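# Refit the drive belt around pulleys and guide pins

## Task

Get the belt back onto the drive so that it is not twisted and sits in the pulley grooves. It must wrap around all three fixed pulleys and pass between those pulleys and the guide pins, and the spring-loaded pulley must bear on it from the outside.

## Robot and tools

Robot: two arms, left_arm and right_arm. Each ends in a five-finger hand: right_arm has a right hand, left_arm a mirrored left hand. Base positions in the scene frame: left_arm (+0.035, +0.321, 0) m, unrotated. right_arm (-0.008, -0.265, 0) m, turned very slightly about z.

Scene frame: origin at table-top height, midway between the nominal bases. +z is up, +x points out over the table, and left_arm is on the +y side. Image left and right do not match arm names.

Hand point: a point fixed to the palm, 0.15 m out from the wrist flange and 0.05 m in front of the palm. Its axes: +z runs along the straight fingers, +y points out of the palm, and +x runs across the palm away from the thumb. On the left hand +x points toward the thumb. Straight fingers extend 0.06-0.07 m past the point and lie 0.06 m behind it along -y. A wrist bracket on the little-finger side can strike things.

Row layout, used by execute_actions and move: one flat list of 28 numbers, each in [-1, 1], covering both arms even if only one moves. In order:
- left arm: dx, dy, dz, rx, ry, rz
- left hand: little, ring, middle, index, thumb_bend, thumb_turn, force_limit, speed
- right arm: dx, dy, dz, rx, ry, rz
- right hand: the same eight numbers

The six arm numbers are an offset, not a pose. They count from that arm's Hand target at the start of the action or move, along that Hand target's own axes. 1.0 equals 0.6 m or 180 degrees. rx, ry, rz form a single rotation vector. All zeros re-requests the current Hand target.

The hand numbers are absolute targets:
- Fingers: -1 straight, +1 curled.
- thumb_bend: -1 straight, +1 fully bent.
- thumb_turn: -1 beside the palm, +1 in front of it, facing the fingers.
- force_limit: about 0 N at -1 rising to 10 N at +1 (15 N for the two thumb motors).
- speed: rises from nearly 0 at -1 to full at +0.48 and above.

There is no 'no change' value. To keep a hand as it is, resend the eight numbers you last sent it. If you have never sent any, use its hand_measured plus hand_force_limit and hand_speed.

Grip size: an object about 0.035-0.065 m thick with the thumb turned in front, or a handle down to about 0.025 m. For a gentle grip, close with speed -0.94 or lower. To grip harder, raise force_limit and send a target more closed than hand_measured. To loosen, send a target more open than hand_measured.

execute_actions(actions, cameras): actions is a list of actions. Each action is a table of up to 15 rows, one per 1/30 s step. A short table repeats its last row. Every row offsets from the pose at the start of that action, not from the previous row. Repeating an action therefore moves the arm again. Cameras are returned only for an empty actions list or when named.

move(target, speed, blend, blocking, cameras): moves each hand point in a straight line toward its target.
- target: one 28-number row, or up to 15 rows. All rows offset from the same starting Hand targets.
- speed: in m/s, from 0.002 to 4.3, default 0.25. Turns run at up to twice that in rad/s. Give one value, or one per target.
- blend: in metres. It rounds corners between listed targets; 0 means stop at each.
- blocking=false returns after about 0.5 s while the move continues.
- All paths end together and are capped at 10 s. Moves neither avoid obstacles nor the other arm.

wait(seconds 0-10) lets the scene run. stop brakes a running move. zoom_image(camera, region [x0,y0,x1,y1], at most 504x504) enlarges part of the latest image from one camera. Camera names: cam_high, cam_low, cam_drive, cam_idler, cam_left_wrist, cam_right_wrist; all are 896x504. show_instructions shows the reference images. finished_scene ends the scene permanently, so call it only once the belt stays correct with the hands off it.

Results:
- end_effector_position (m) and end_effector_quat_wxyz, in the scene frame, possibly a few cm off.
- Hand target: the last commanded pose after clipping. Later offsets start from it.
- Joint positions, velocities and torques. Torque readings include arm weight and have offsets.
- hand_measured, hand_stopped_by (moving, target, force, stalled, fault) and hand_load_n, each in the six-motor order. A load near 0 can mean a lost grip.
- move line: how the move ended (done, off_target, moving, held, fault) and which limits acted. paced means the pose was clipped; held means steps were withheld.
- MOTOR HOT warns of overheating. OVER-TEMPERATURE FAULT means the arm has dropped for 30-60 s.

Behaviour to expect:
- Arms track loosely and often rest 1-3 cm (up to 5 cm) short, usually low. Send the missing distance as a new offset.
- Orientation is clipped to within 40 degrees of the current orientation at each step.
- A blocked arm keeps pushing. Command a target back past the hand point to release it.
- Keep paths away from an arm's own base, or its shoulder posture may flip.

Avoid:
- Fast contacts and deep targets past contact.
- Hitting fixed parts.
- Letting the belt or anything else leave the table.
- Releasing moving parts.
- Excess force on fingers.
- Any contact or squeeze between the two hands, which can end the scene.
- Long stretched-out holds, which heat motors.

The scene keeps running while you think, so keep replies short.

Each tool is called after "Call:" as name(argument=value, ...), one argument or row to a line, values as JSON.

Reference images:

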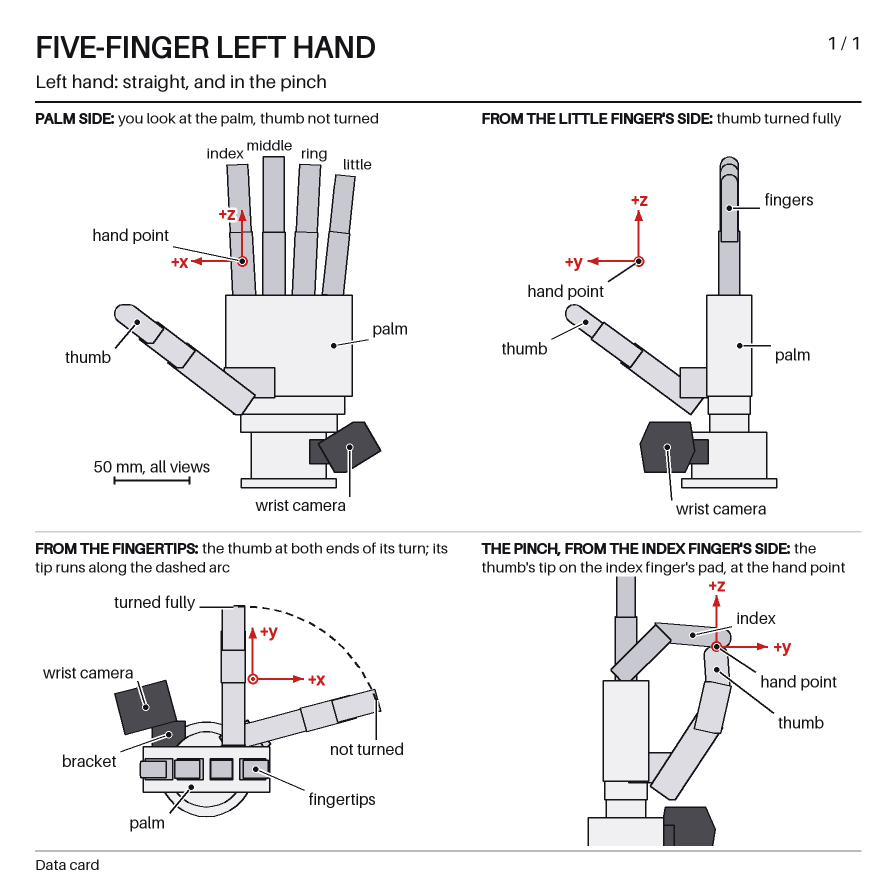

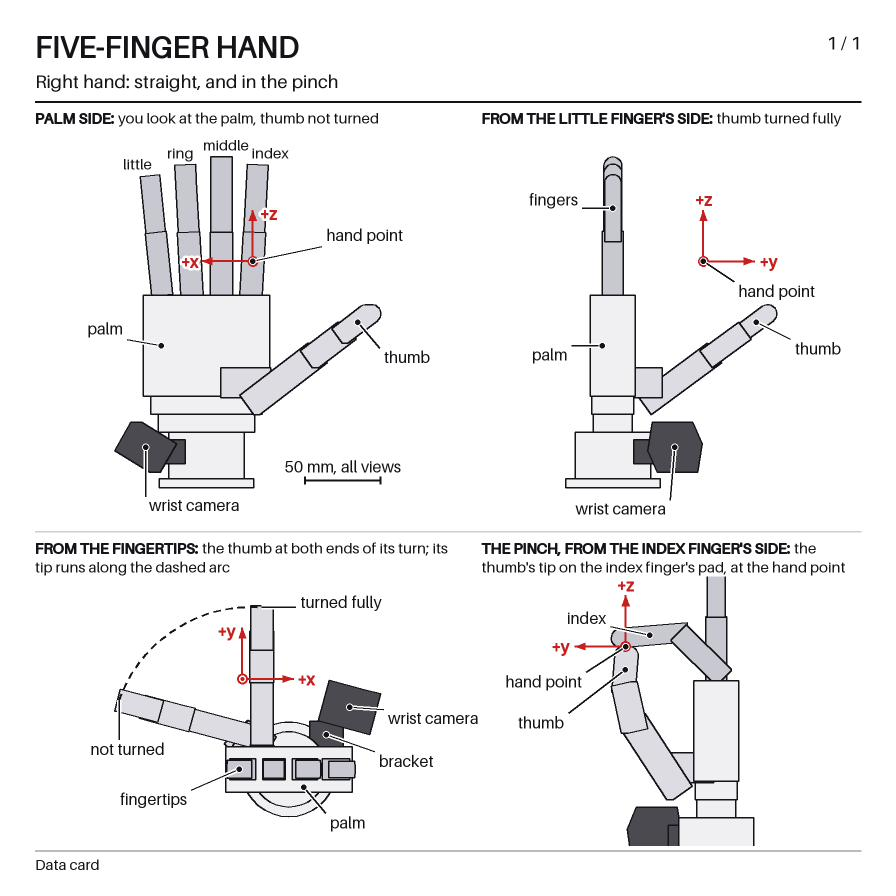

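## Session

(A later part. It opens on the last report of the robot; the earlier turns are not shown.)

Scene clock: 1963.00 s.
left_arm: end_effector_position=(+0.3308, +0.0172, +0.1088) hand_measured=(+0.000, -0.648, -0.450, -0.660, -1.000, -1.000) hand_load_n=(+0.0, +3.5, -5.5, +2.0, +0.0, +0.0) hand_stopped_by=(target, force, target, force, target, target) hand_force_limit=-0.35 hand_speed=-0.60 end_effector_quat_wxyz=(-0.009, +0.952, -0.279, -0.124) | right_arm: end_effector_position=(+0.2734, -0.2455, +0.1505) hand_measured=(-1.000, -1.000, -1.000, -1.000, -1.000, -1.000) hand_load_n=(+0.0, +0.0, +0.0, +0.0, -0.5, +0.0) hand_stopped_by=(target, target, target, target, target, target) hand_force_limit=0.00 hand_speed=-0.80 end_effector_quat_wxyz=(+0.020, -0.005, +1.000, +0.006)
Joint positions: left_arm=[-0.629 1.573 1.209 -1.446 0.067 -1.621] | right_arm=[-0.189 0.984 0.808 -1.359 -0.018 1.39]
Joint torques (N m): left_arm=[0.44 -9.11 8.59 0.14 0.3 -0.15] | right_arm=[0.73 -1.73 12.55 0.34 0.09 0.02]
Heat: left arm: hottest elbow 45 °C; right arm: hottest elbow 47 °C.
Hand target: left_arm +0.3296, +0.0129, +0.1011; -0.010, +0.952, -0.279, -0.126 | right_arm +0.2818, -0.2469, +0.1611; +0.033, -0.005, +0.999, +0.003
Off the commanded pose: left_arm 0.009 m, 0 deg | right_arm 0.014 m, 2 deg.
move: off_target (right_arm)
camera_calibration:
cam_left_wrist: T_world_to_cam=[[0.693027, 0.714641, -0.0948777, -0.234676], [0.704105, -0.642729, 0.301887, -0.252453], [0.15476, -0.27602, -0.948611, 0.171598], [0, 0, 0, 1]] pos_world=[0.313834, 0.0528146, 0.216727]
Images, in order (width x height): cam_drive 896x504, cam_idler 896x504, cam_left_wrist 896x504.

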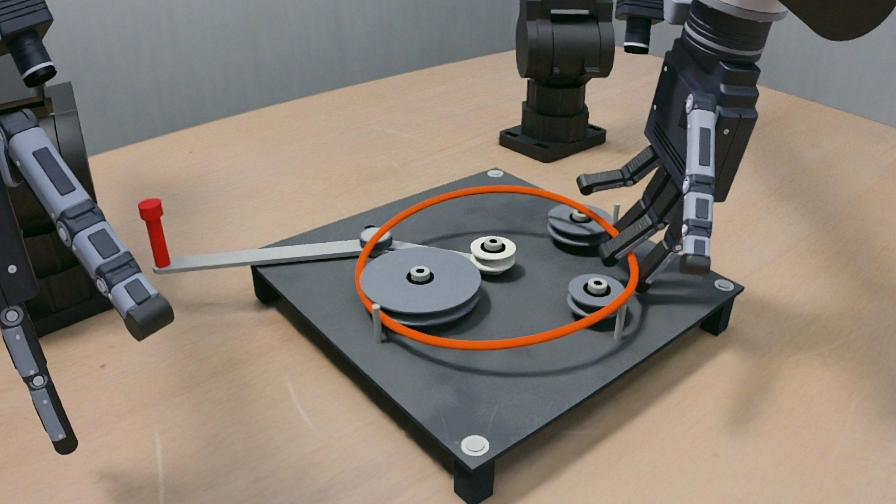

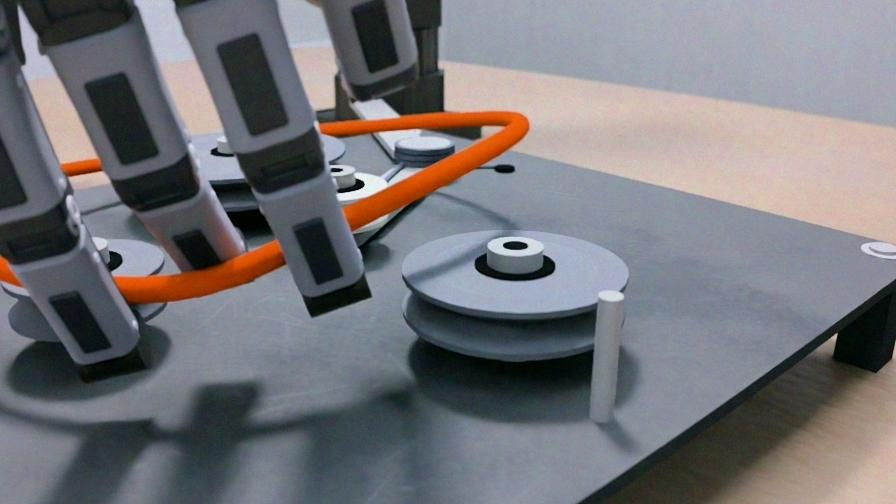

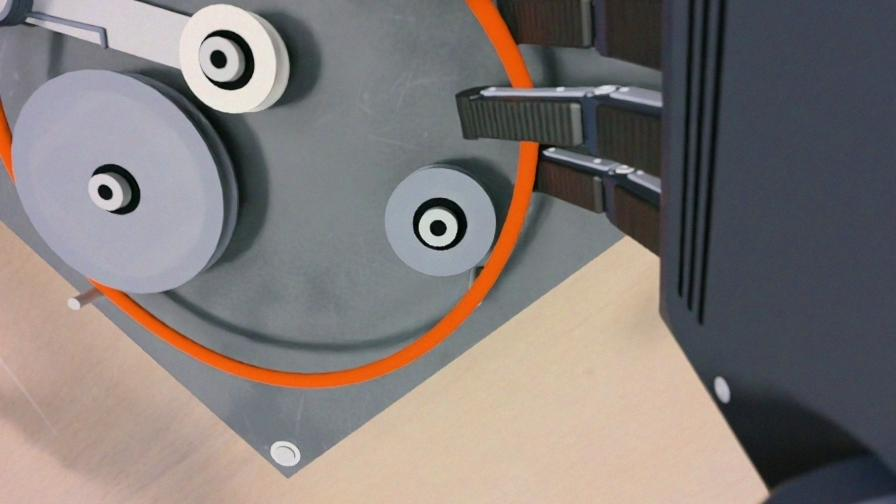

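Call:
move(
  target=[-0.0052, 0.0023, 0.0077, 0, 0, 0, 0.0, -0.5, -0.45, -0.5, -1, -1, -0.35, -0.6, 0, 0, 0, 0, 0, 0, -1, -1, -1, -1, -1, -1, 0, -0.8],
  speed=0.04,
  cameras=["cam_drive","cam_left_wrist","cam_idler"],
)

Call:
zoom_image(
  camera="cam_drive",
  region=[340, 240, 660, 370],
)

Call:
zoom_image(
  camera="cam_drive",
  region=[520, 220, 680, 350],
)

Call:
zoom_image(
  camera="cam_left_wrist",
  region=[350, 160, 590, 360],
)

Scene clock: 1970.47 s.
left_arm: end_effector_position=(+0.3269, +0.0178, +0.1030) hand_measured=(+0.000, -0.648, -0.450, -0.660, -1.000, -1.000) hand_load_n=(+0.0, +3.5, -5.0, +2.0, +0.0, +0.0) hand_stopped_by=(target, force, target, force, target, target) hand_force_limit=-0.35 hand_speed=-0.60 end_effector_quat_wxyz=(-0.009, +0.952, -0.281, -0.126) | right_arm: end_effector_position=(+0.2734, -0.2455, +0.1505) hand_measured=(-1.000, -1.000, -1.000, -1.000, -1.000, -1.000) hand_load_n=(+0.5, +0.0, +0.0, +0.0, +0.0, +0.0) hand_stopped_by=(target, target, target, target, target, target) hand_force_limit=0.00 hand_speed=-0.80 end_effector_quat_wxyz=(+0.020, -0.005, +1.000, +0.006)
Joint positions: left_arm=[-0.633 1.573 1.192 -1.433 0.068 -1.621] | right_arm=[-0.189 0.984 0.808 -1.359 -0.018 1.39]
Joint torques (N m): left_arm=[0.38 -9.58 8.44 0.08 0.3 -0.19] | right_arm=[1.55 -1.96 12.48 0.29 0.07 -0.04]
Heat: left arm: hottest elbow 44 °C; right arm: hottest elbow 47 °C.
Hand target: left_arm +0.3252, +0.0139, +0.0974; -0.010, +0.952, -0.279, -0.126 | right_arm +0.2818, -0.2469, +0.1611; +0.033, -0.005, +0.999, +0.003
Off the commanded pose: left_arm 0.007 m, 0 deg | right_arm 0.014 m, 2 deg.
move: off_target (right_arm)
camera_calibration:
cam_left_wrist: T_world_to_cam=[[0.694938, 0.712575, -0.0964257, -0.233309], [0.703168, -0.645387, 0.298379, -0.246778], [0.150386, -0.275158, -0.949564, 0.168387], [0, 0, 0, 1]] pos_world=[0.310339, 0.0533162, 0.211031]
Images, in order (width x height): cam_drive 896x504, cam_idler 896x504, cam_left_wrist 896x504.

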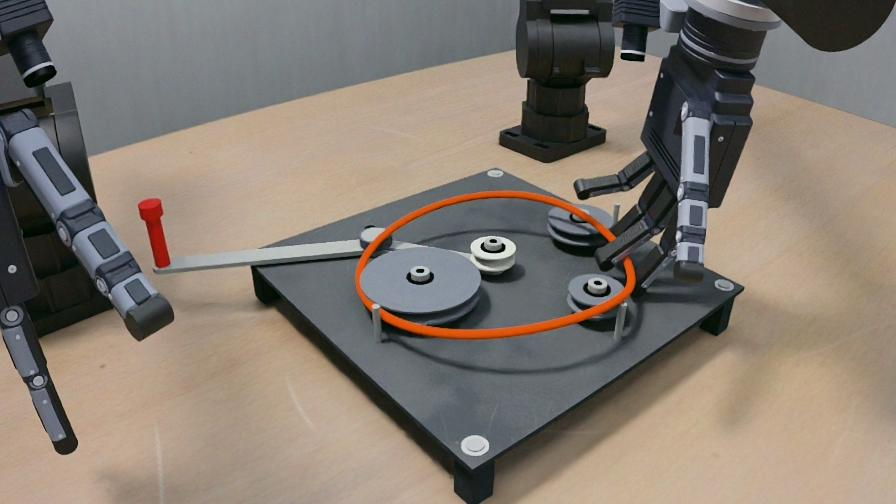

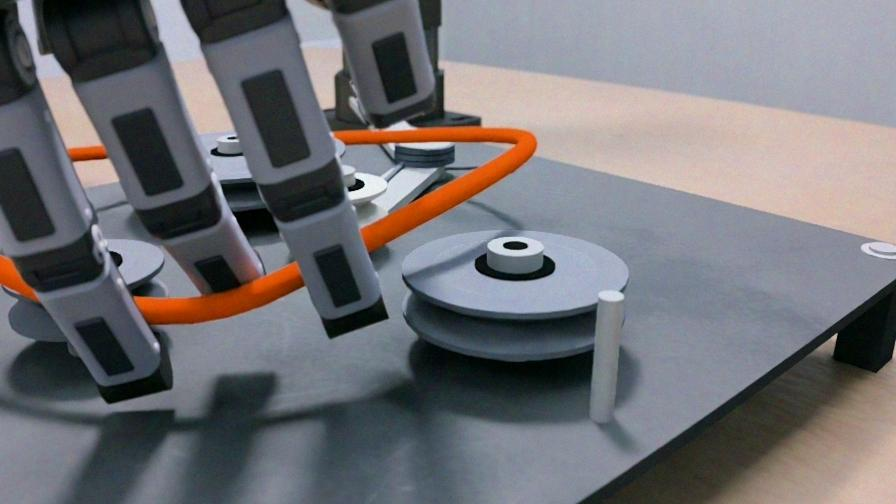

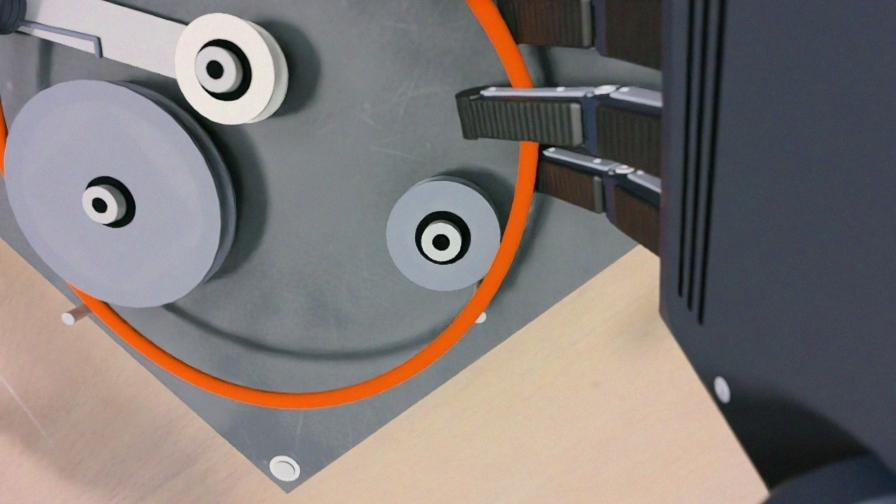

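Scaled by 1.575 from the camera's 896x504 image, which has a finer 1280x720 frame.

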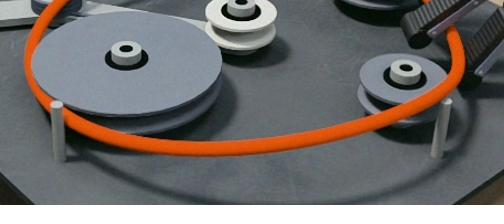

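Scaled by 3.150 from the camera's 896x504 image, which has a finer 1280x720 frame.

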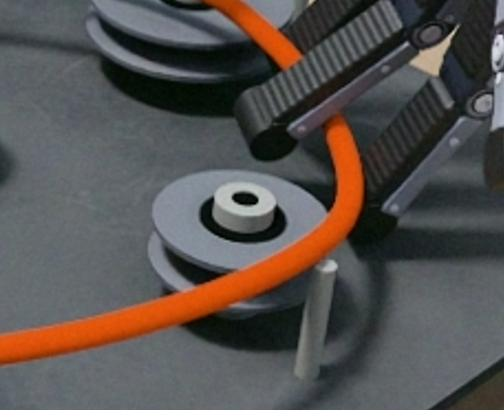

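Scaled by 2.100 from the camera's 896x504 image, which has a finer 1280x720 frame.

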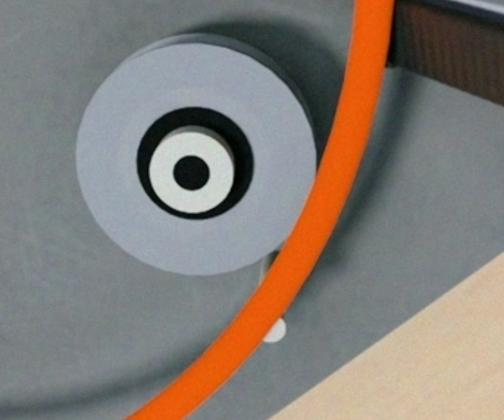

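Call:
zoom_image(
  camera="cam_drive",
  region=[330, 220, 490, 350],
)

Call:
zoom_image(
  camera="cam_left_wrist",
  region=[0, 200, 240, 400],
)

Scaled by 3.150 from the camera's 896x504 image, which has a finer 1280x720 frame.

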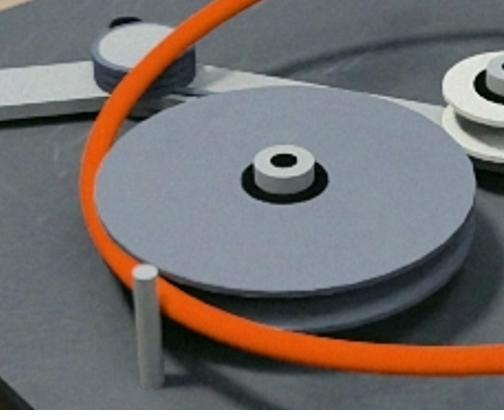

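Scaled by 2.100 from the camera's 896x504 image, which has a finer 1280x720 frame.

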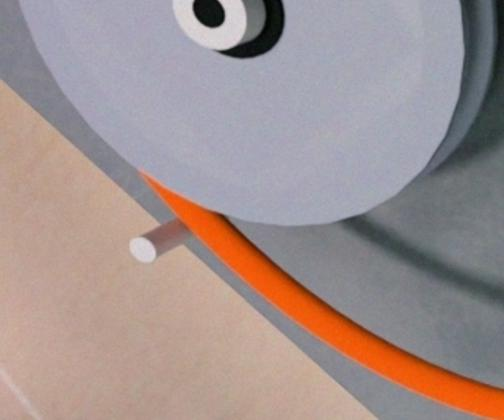

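Call:
move(
  target=[0.0048, 0.0001, 0.0089, 0, 0, 0, 0.0, -0.5, -0.45, -0.5, -1, -1, -0.35, -0.6, 0, 0, 0, 0, 0, 0, -1, -1, -1, -1, -1, -1, 0, -0.8],
  speed=0.04,
  cameras=["cam_drive","cam_left_wrist","cam_idler"],
)

Call:
zoom_image(
  camera="cam_drive",
  region=[340, 240, 660, 370],
)

Call:
zoom_image(
  camera="cam_drive",
  region=[520, 220, 680, 350],
)

Call:
zoom_image(
  camera="cam_left_wrist",
  region=[350, 160, 590, 360],
)

Scene clock: 1982.90 s.
left_arm: end_effector_position=(+0.3275, +0.0174, +0.1005) hand_measured=(+0.000, -0.648, -0.450, -0.660, -1.000, -1.000) hand_load_n=(+0.0, +3.0, -5.0, +2.0, +0.0, +0.0) hand_stopped_by=(target, force, target, force, target, target) hand_force_limit=-0.35 hand_speed=-0.60 end_effector_quat_wxyz=(-0.008, +0.952, -0.280, -0.123) | right_arm: end_effector_position=(+0.2734, -0.2455, +0.1505) hand_measured=(-1.000, -1.000, -1.000, -1.000, -1.000, -1.000) hand_load_n=(+0.0, +0.0, +0.0, +0.0, +0.0, +0.0) hand_stopped_by=(target, target, target, target, target, target) hand_force_limit=0.00 hand_speed=-0.80 end_effector_quat_wxyz=(+0.020, -0.005, +1.000, +0.006)
Joint positions: left_arm=[-0.633 1.573 1.186 -1.421 0.068 -1.622] | right_arm=[-0.189 0.984 0.808 -1.359 -0.018 1.39]
Joint torques (N m): left_arm=[0.38 -8.82 8.62 0.23 0.31 -0.19] | right_arm=[0.62 -1.49 12.44 0.27 0.04 -0.02]
Heat: left arm: hottest elbow 44 °C; right arm: hottest elbow 47 °C.
Hand target: left_arm +0.3262, +0.0128, +0.0915; -0.010, +0.952, -0.279, -0.126 | right_arm +0.2818, -0.2469, +0.1611; +0.033, -0.005, +0.999, +0.003
Off the commanded pose: left_arm 0.010 m, 0 deg | right_arm 0.014 m, 2 deg.
move: off_target (right_arm)
camera_calibration:
cam_left_wrist: T_world_to_cam=[[0.694913, 0.712729, -0.0954613, -0.233838], [0.702127, -0.643845, 0.304107, -0.246983], [0.155284, -0.278354, -0.947843, 0.164098], [0, 0, 0, 1]] pos_world=[0.310429, 0.053322, 0.208326]
Images, in order (width x height): cam_drive 896x504, cam_idler 896x504, cam_left_wrist 896x504.

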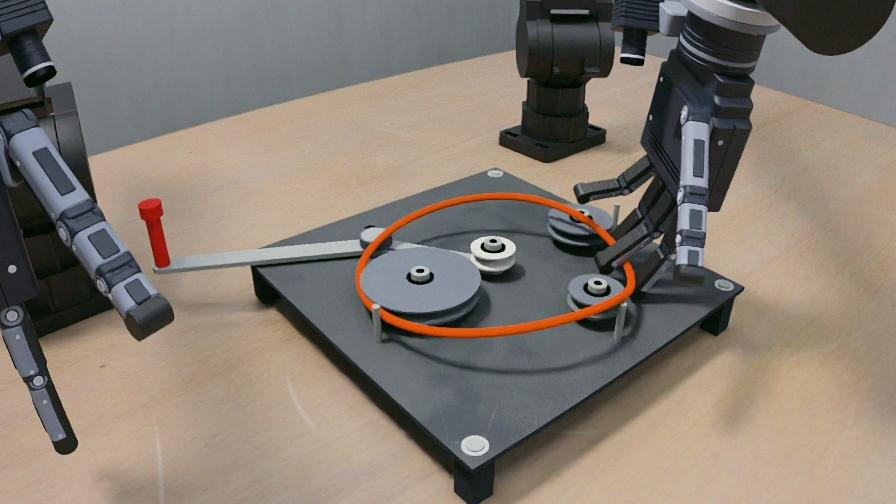

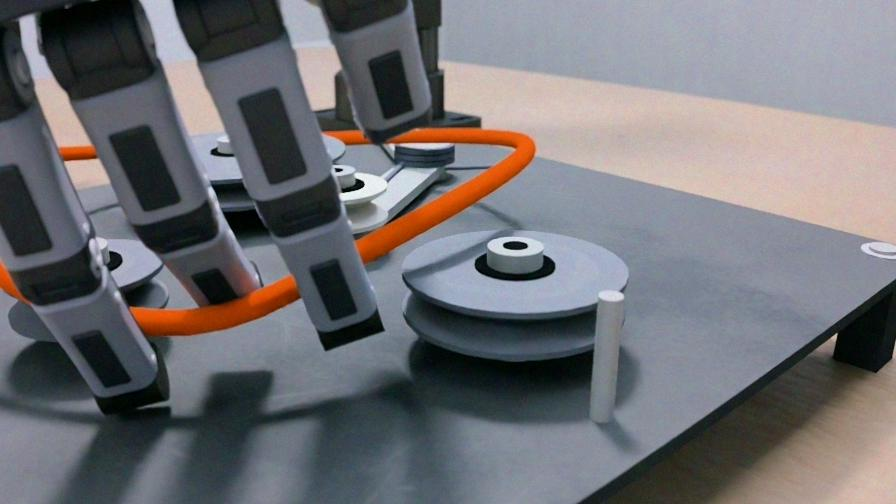

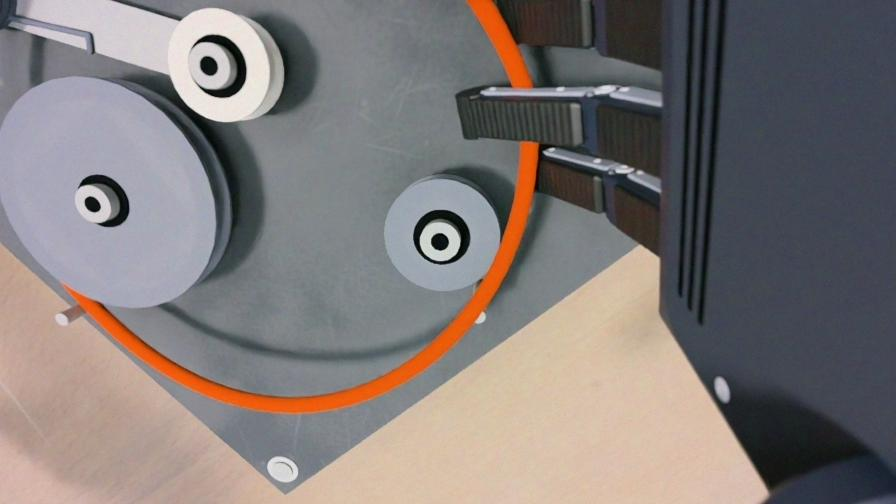

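Scaled by 1.575 from the camera's 896x504 image, which has a finer 1280x720 frame.

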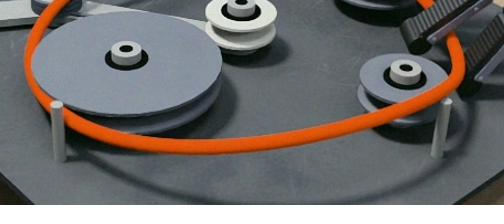

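Scaled by 3.150 from the camera's 896x504 image, which has a finer 1280x720 frame.

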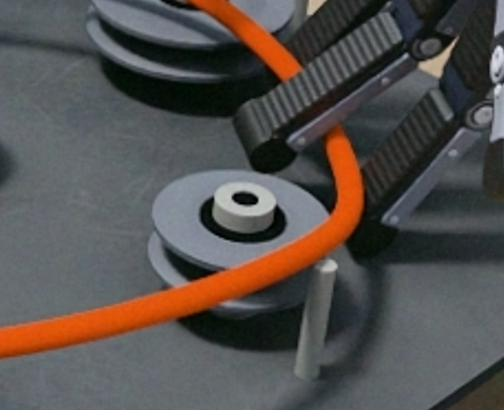

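Scaled by 2.100 from the camera's 896x504 image, which has a finer 1280x720 frame.

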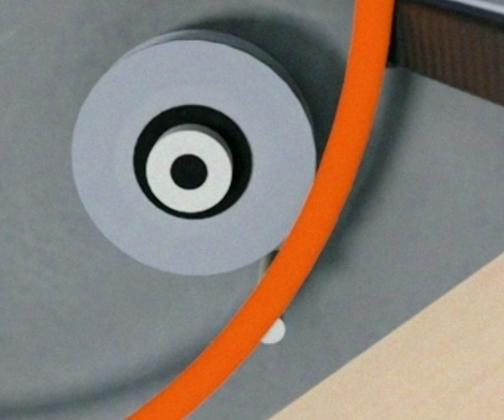

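Call:
zoom_image(
  camera="cam_idler",
  region=[0, 200, 240, 440],
)

Call:
zoom_image(
  camera="cam_drive",
  region=[560, 240, 660, 330],
)

Scaled by 2.100 from the camera's 896x504 image, which has a finer 1280x720 frame.

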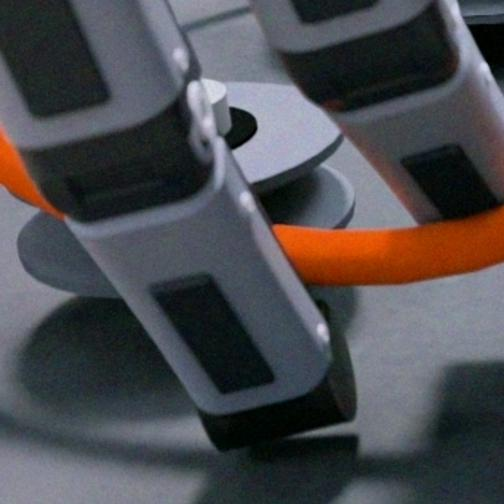

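Scaled by 5.040 from the camera's 896x504 image, which has a finer 1280x720 frame.

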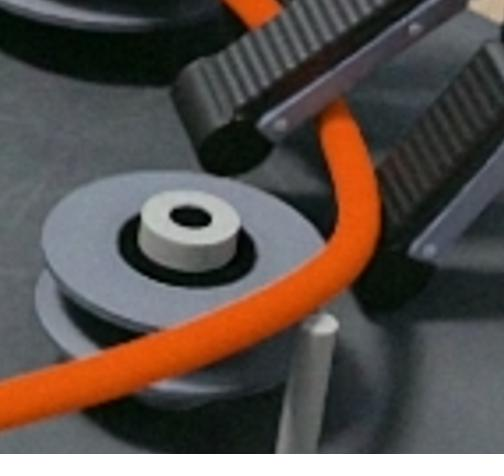

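Call:
move(
  target=[0.0095, -0.0018, -0.0025, 0, 0, 0, 0.0, -0.5, -0.45, -0.5, -1, -1, -0.35, -0.6, 0, 0, 0, 0, 0, 0, -1, -1, -1, -1, -1, -1, 0, -0.8],
  speed=0.03,
  cameras=["cam_drive","cam_left_wrist","cam_idler"],
)

Call:
zoom_image(
  camera="cam_drive",
  region=[560, 240, 660, 330],
)

Call:
zoom_image(
  camera="cam_left_wrist",
  region=[350, 160, 590, 360],
)

Scene clock: 1999.97 s.
left_arm: end_effector_position=(+0.3274, +0.0174, +0.0984) hand_measured=(+0.000, -0.648, -0.450, -0.660, -1.000, -1.000) hand_load_n=(+0.0, +3.5, -5.0, +1.0, -0.5, +0.0) hand_stopped_by=(target, force, target, force, target, target) hand_force_limit=-0.35 hand_speed=-0.60 end_effector_quat_wxyz=(-0.009, +0.952, -0.280, -0.125) | right_arm: end_effector_position=(+0.2734, -0.2455, +0.1505) hand_measured=(-1.000, -1.000, -1.000, -1.000, -1.000, -1.000) hand_load_n=(+0.0, +0.0, +0.0, +0.0, -0.5, +0.0) hand_stopped_by=(target, target, target, target, target, target) hand_force_limit=0.00 hand_speed=-0.80 end_effector_quat_wxyz=(+0.020, -0.005, +1.000, +0.006)
Joint positions: left_arm=[-0.633 1.578 1.186 -1.421 0.068 -1.622] | right_arm=[-0.189 0.984 0.808 -1.359 -0.018 1.39]
Joint torques (N m): left_arm=[0.67 -8.23 10.02 0.03 0.27 -0.16] | right_arm=[0.73 -2.14 12.34 0.21 0.08 -0.05]
Heat: left arm: hottest elbow 44 °C; right arm: hottest elbow 47 °C.
Hand target: left_arm +0.3318, +0.0105, +0.0915; -0.010, +0.952, -0.279, -0.126 | right_arm +0.2818, -0.2469, +0.1611; +0.033, -0.005, +0.999, +0.003
Off the commanded pose: left_arm 0.011 m, 0 deg | right_arm 0.014 m, 2 deg.
move: off_target (left_arm, right_arm)
camera_calibration:
cam_left_wrist: T_world_to_cam=[[0.694539, 0.713003, -0.0961379, -0.233844], [0.703326, -0.644745, 0.299393, -0.246242], [0.151483, -0.275556, -0.949274, 0.163481], [0, 0, 0, 1]] pos_world=[0.310837, 0.0530163, 0.20643]
Images, in order (width x height): cam_drive 896x504, cam_idler 896x504, cam_left_wrist 896x504.

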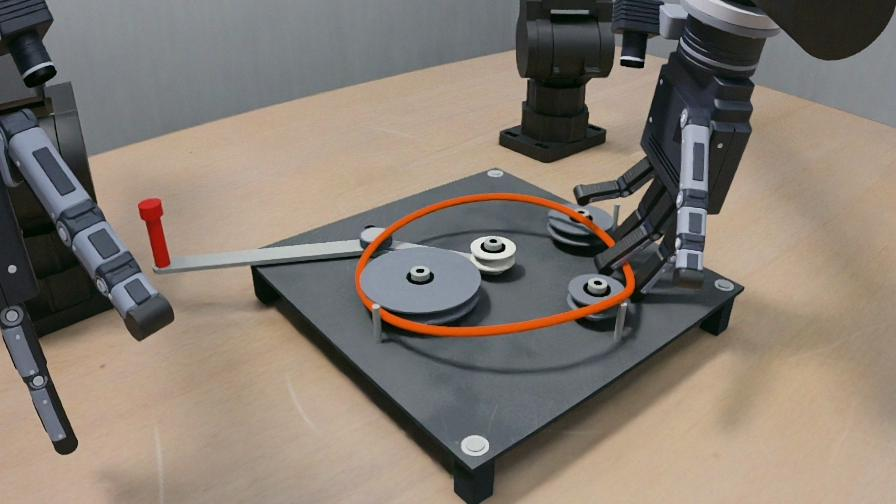

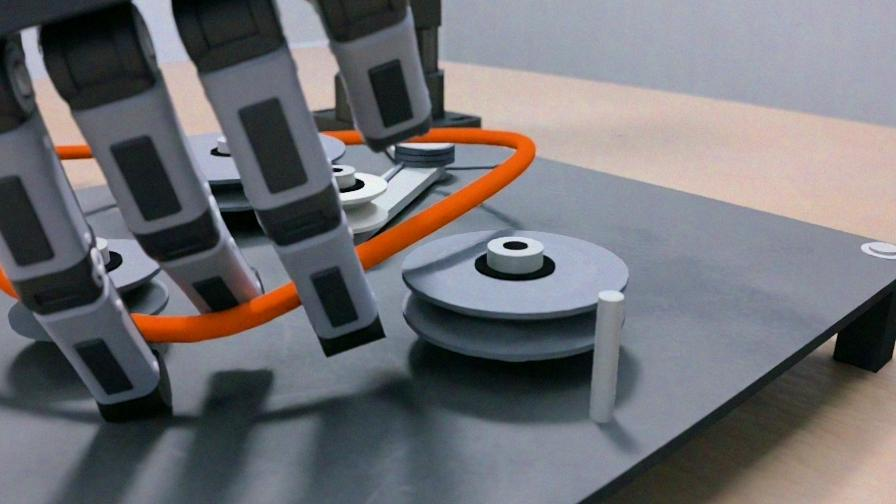

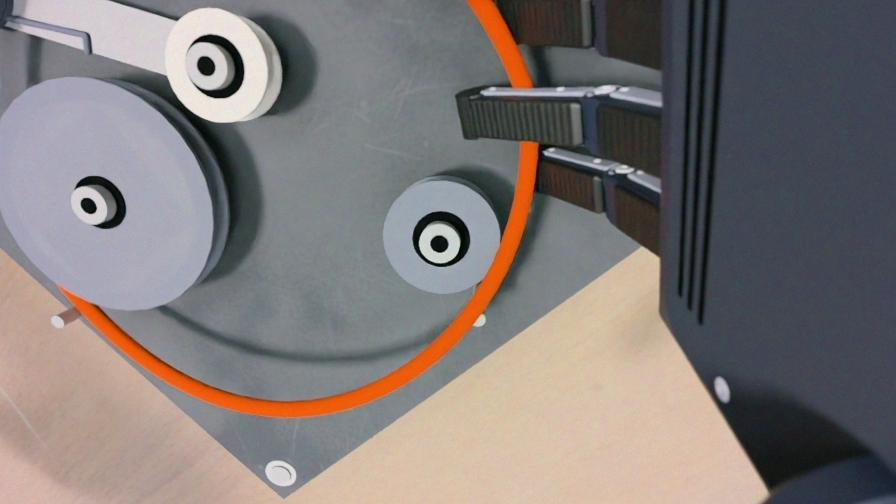

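Scaled by 5.040 from the camera's 896x504 image, which has a finer 1280x720 frame.

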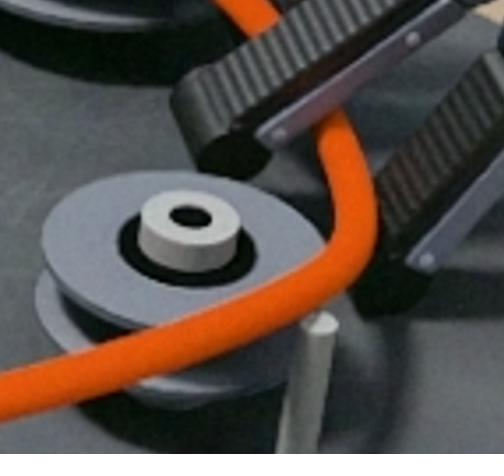

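Scaled by 2.100 from the camera's 896x504 image, which has a finer 1280x720 frame.

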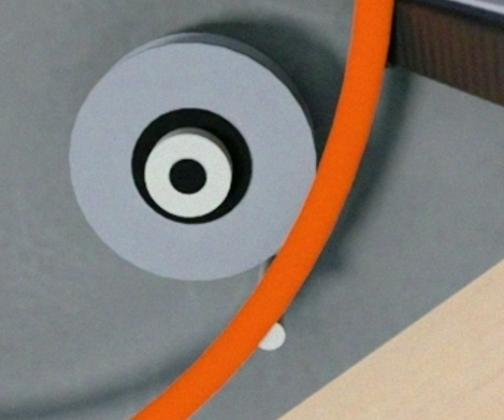

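Call:
move(
  target=[0.0065, -0.001, -0.0072, 0, 0.0167, 0, 0.0, -0.5, -0.45, -0.5, -1, -1, -0.35, -0.6, 0, 0, 0, 0, 0, 0, -1, -1, -1, -1, -1, -1, 0, -0.8],
  speed=0.03,
  cameras=["cam_drive","cam_left_wrist","cam_idler"],
)

Call:
zoom_image(
  camera="cam_drive",
  region=[560, 240, 660, 330],
)

Call:
zoom_image(
  camera="cam_left_wrist",
  region=[350, 160, 590, 360],
)

Scene clock: 2010.77 s.
left_arm: end_effector_position=(+0.3341, +0.0126, +0.0983) hand_measured=(+0.000, -0.648, -0.450, -0.660, -1.000, -1.000) hand_load_n=(+0.0, +3.5, -4.5, +1.0, +0.0, +0.0) hand_stopped_by=(target, force, target, force, target, target) hand_force_limit=-0.35 hand_speed=-0.60 end_effector_quat_wxyz=(-0.003, +0.953, -0.281, -0.110) | right_arm: end_effector_position=(+0.2734, -0.2455, +0.1505) hand_measured=(-1.000, -1.000, -1.000, -1.000, -1.000, -1.000) hand_load_n=(+0.0, +0.0, +0.0, +0.0, +0.0, +0.0) hand_stopped_by=(target, target, target, target, target, target) hand_force_limit=0.00 hand_speed=-0.80 end_effector_quat_wxyz=(+0.020, -0.005, +1.000, +0.006)
Joint positions: left_arm=[-0.633 1.576 1.186 -1.39 0.068 -1.622] | right_arm=[-0.189 0.984 0.808 -1.359 -0.018 1.39]
Joint torques (N m): left_arm=[0.73 -10.11 8.39 0.62 0.12 -0.18] | right_arm=[0.85 -1.85 12.42 0.24 0.07 -0.03]
Heat: left arm: hottest elbow 44 °C; right arm: hottest elbow 47 °C.
Hand target: left_arm +0.3363, +0.0086, +0.0947; -0.002, +0.955, -0.279, -0.101 | right_arm +0.2818, -0.2469, +0.1611; +0.033, -0.005, +0.999, +0.003
Off the commanded pose: left_arm 0.006 m, 1 deg | right_arm 0.014 m, 2 deg.
move: off_target (right_arm)
camera_calibration:
cam_left_wrist: T_world_to_cam=[[0.697014, 0.711194, -0.0915145, -0.236232], [0.694998, -0.638634, 0.330341, -0.254331], [0.176492, -0.293855, -0.939415, 0.152019], [0, 0, 0, 1]] pos_world=[0.314586, 0.0502534, 0.205206]
Images, in order (width x height): cam_drive 896x504, cam_idler 896x504, cam_left_wrist 896x504.

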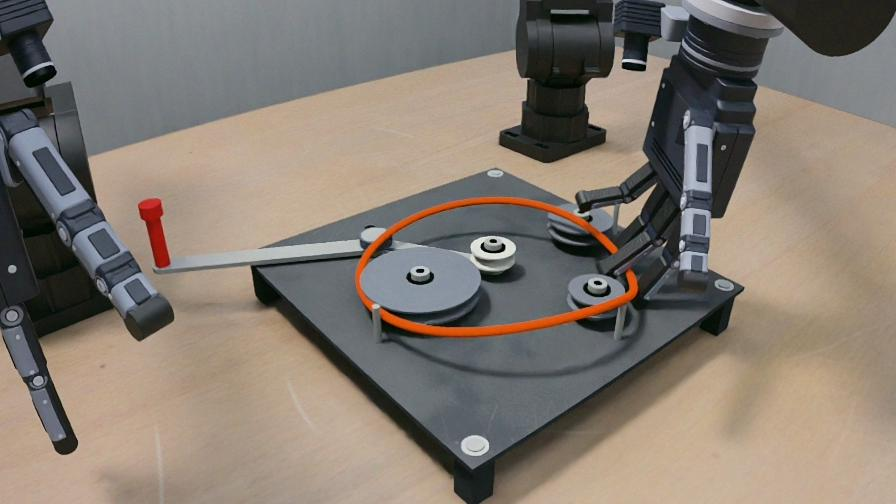

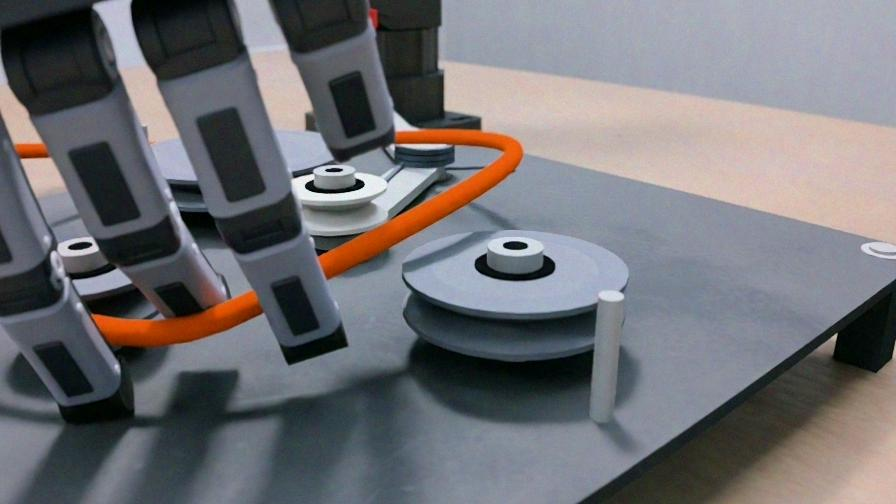

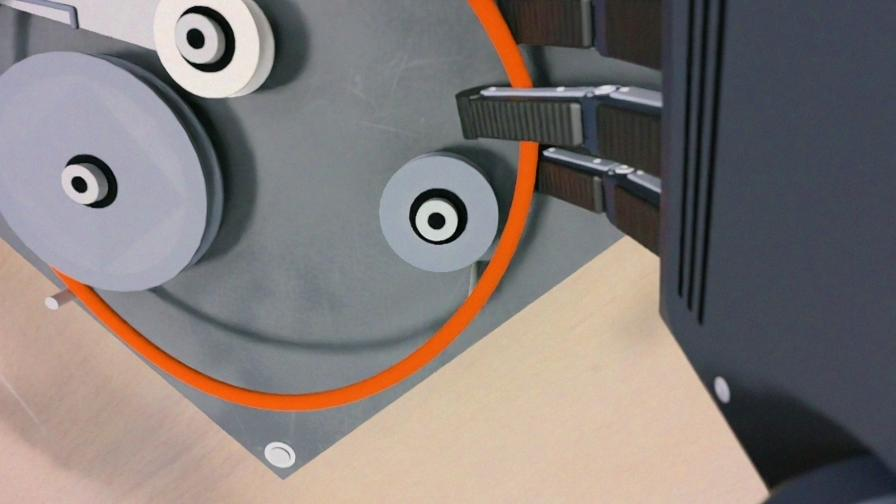

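Scaled by 5.040 from the camera's 896x504 image, which has a finer 1280x720 frame.

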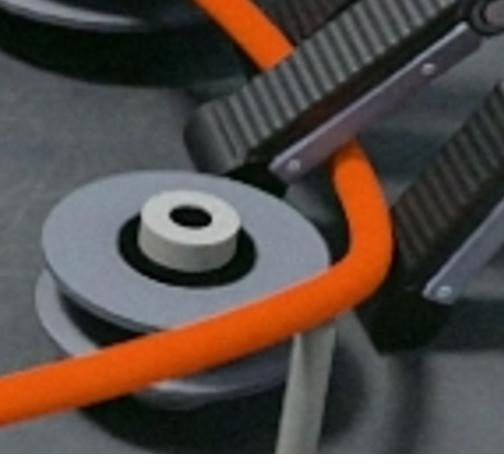

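Scaled by 2.100 from the camera's 896x504 image, which has a finer 1280x720 frame.

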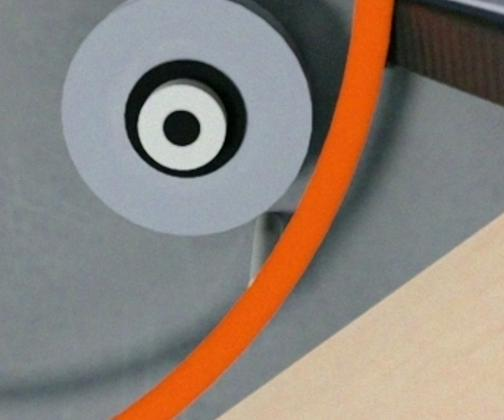

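Call:
move(
  target=[-0.0047, 0.0008, 0.0013, 0, 0, 0, 0.0, -0.5, -0.45, -0.5, -1, -1, -0.35, -0.6, 0, 0, 0, 0, 0, 0, -1, -1, -1, -1, -1, -1, 0, -0.8],
  speed=0.03,
  cameras=["cam_drive","cam_left_wrist"],
)

Call:
zoom_image(
  camera="cam_drive",
  region=[560, 240, 660, 330],
)

Call:
zoom_image(
  camera="cam_left_wrist",
  region=[350, 160, 590, 360],
)

Scene clock: 2018.00 s.
left_arm: end_effector_position=(+0.3336, +0.0129, +0.0983) hand_measured=(+0.000, -0.648, -0.450, -0.660, -1.000, -1.000) hand_load_n=(+0.0, +3.5, -5.0, +0.5, +0.0, +0.0) hand_stopped_by=(target, force, target, force, target, target) hand_force_limit=-0.35 hand_speed=-0.60 end_effector_quat_wxyz=(-0.002, +0.954, -0.281, -0.107) | right_arm: end_effector_position=(+0.2734, -0.2455, +0.1505) hand_measured=(-1.000, -1.000, -1.000, -1.000, -1.000, -1.000) hand_load_n=(+0.0, +0.0, +0.0, +0.0, -0.5, +0.0) hand_stopped_by=(target, target, target, target, target, target) hand_force_limit=0.00 hand_speed=-0.80 end_effector_quat_wxyz=(+0.020, -0.005, +1.000, +0.006)
Joint positions: left_arm=[-0.633 1.57 1.179 -1.382 0.068 -1.622] | right_arm=[-0.189 0.984 0.808 -1.359 -0.018 1.39]
Joint torques (N m): left_arm=[0.62 -9.82 8.23 0.54 0.13 -0.19] | right_arm=[0.79 -1.73 12.55 0.29 0.1 0.02]
Heat: left arm: hottest elbow 44 °C; right arm: hottest elbow 47 °C.
Hand target: left_arm +0.3336, +0.0098, +0.0945; -0.002, +0.955, -0.279, -0.101 | right_arm +0.2818, -0.2469, +0.1611; +0.033, -0.005, +0.999, +0.003
Off the commanded pose: left_arm 0.005 m, 1 deg | right_arm 0.014 m, 2 deg.
move: off_target (right_arm)
camera_calibration:
cam_left_wrist: T_world_to_cam=[[0.697519, 0.710824, -0.0905326, -0.23633], [0.693146, -0.637279, 0.336785, -0.253816], [0.1817, -0.297666, -0.937219, 0.150248], [0, 0, 0, 1]] pos_world=[0.313476, 0.0509612, 0.204901]
Images, in order (width x height): cam_drive 896x504, cam_left_wrist 896x504.

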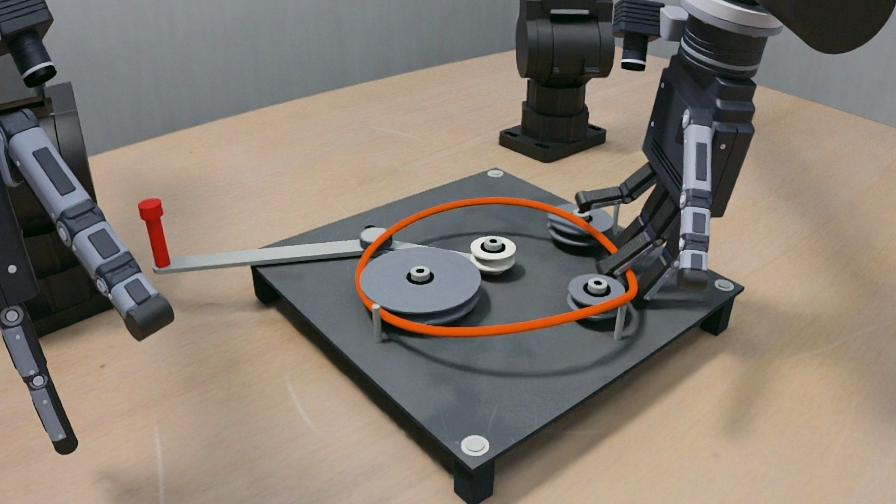

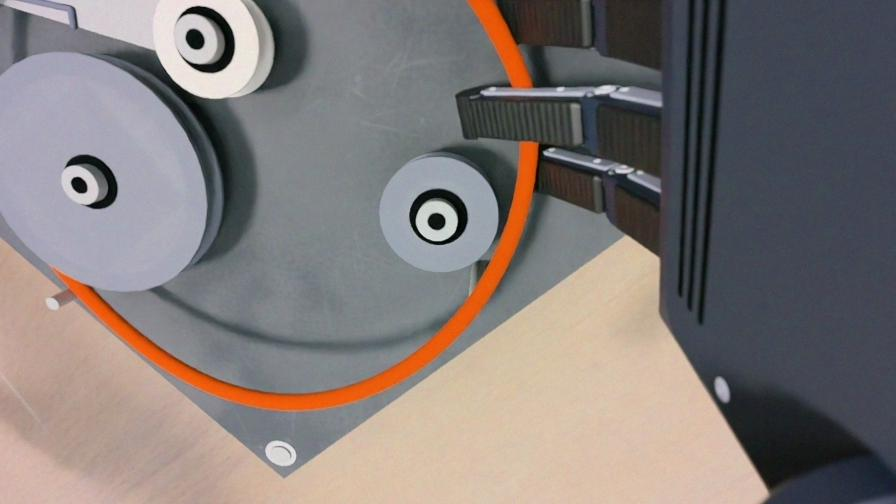

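Scaled by 5.040 from the camera's 896x504 image, which has a finer 1280x720 frame.

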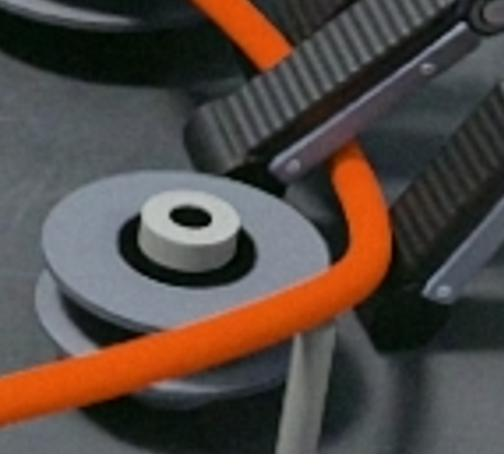

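Scaled by 2.100 from the camera's 896x504 image, which has a finer 1280x720 frame.

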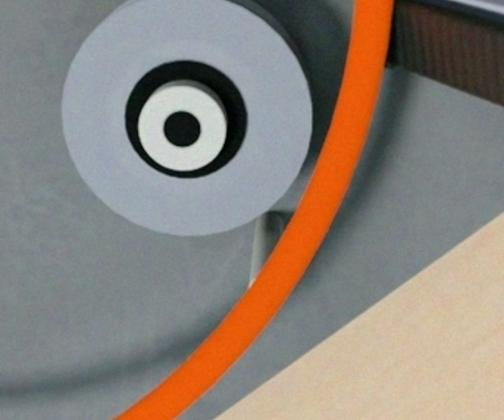

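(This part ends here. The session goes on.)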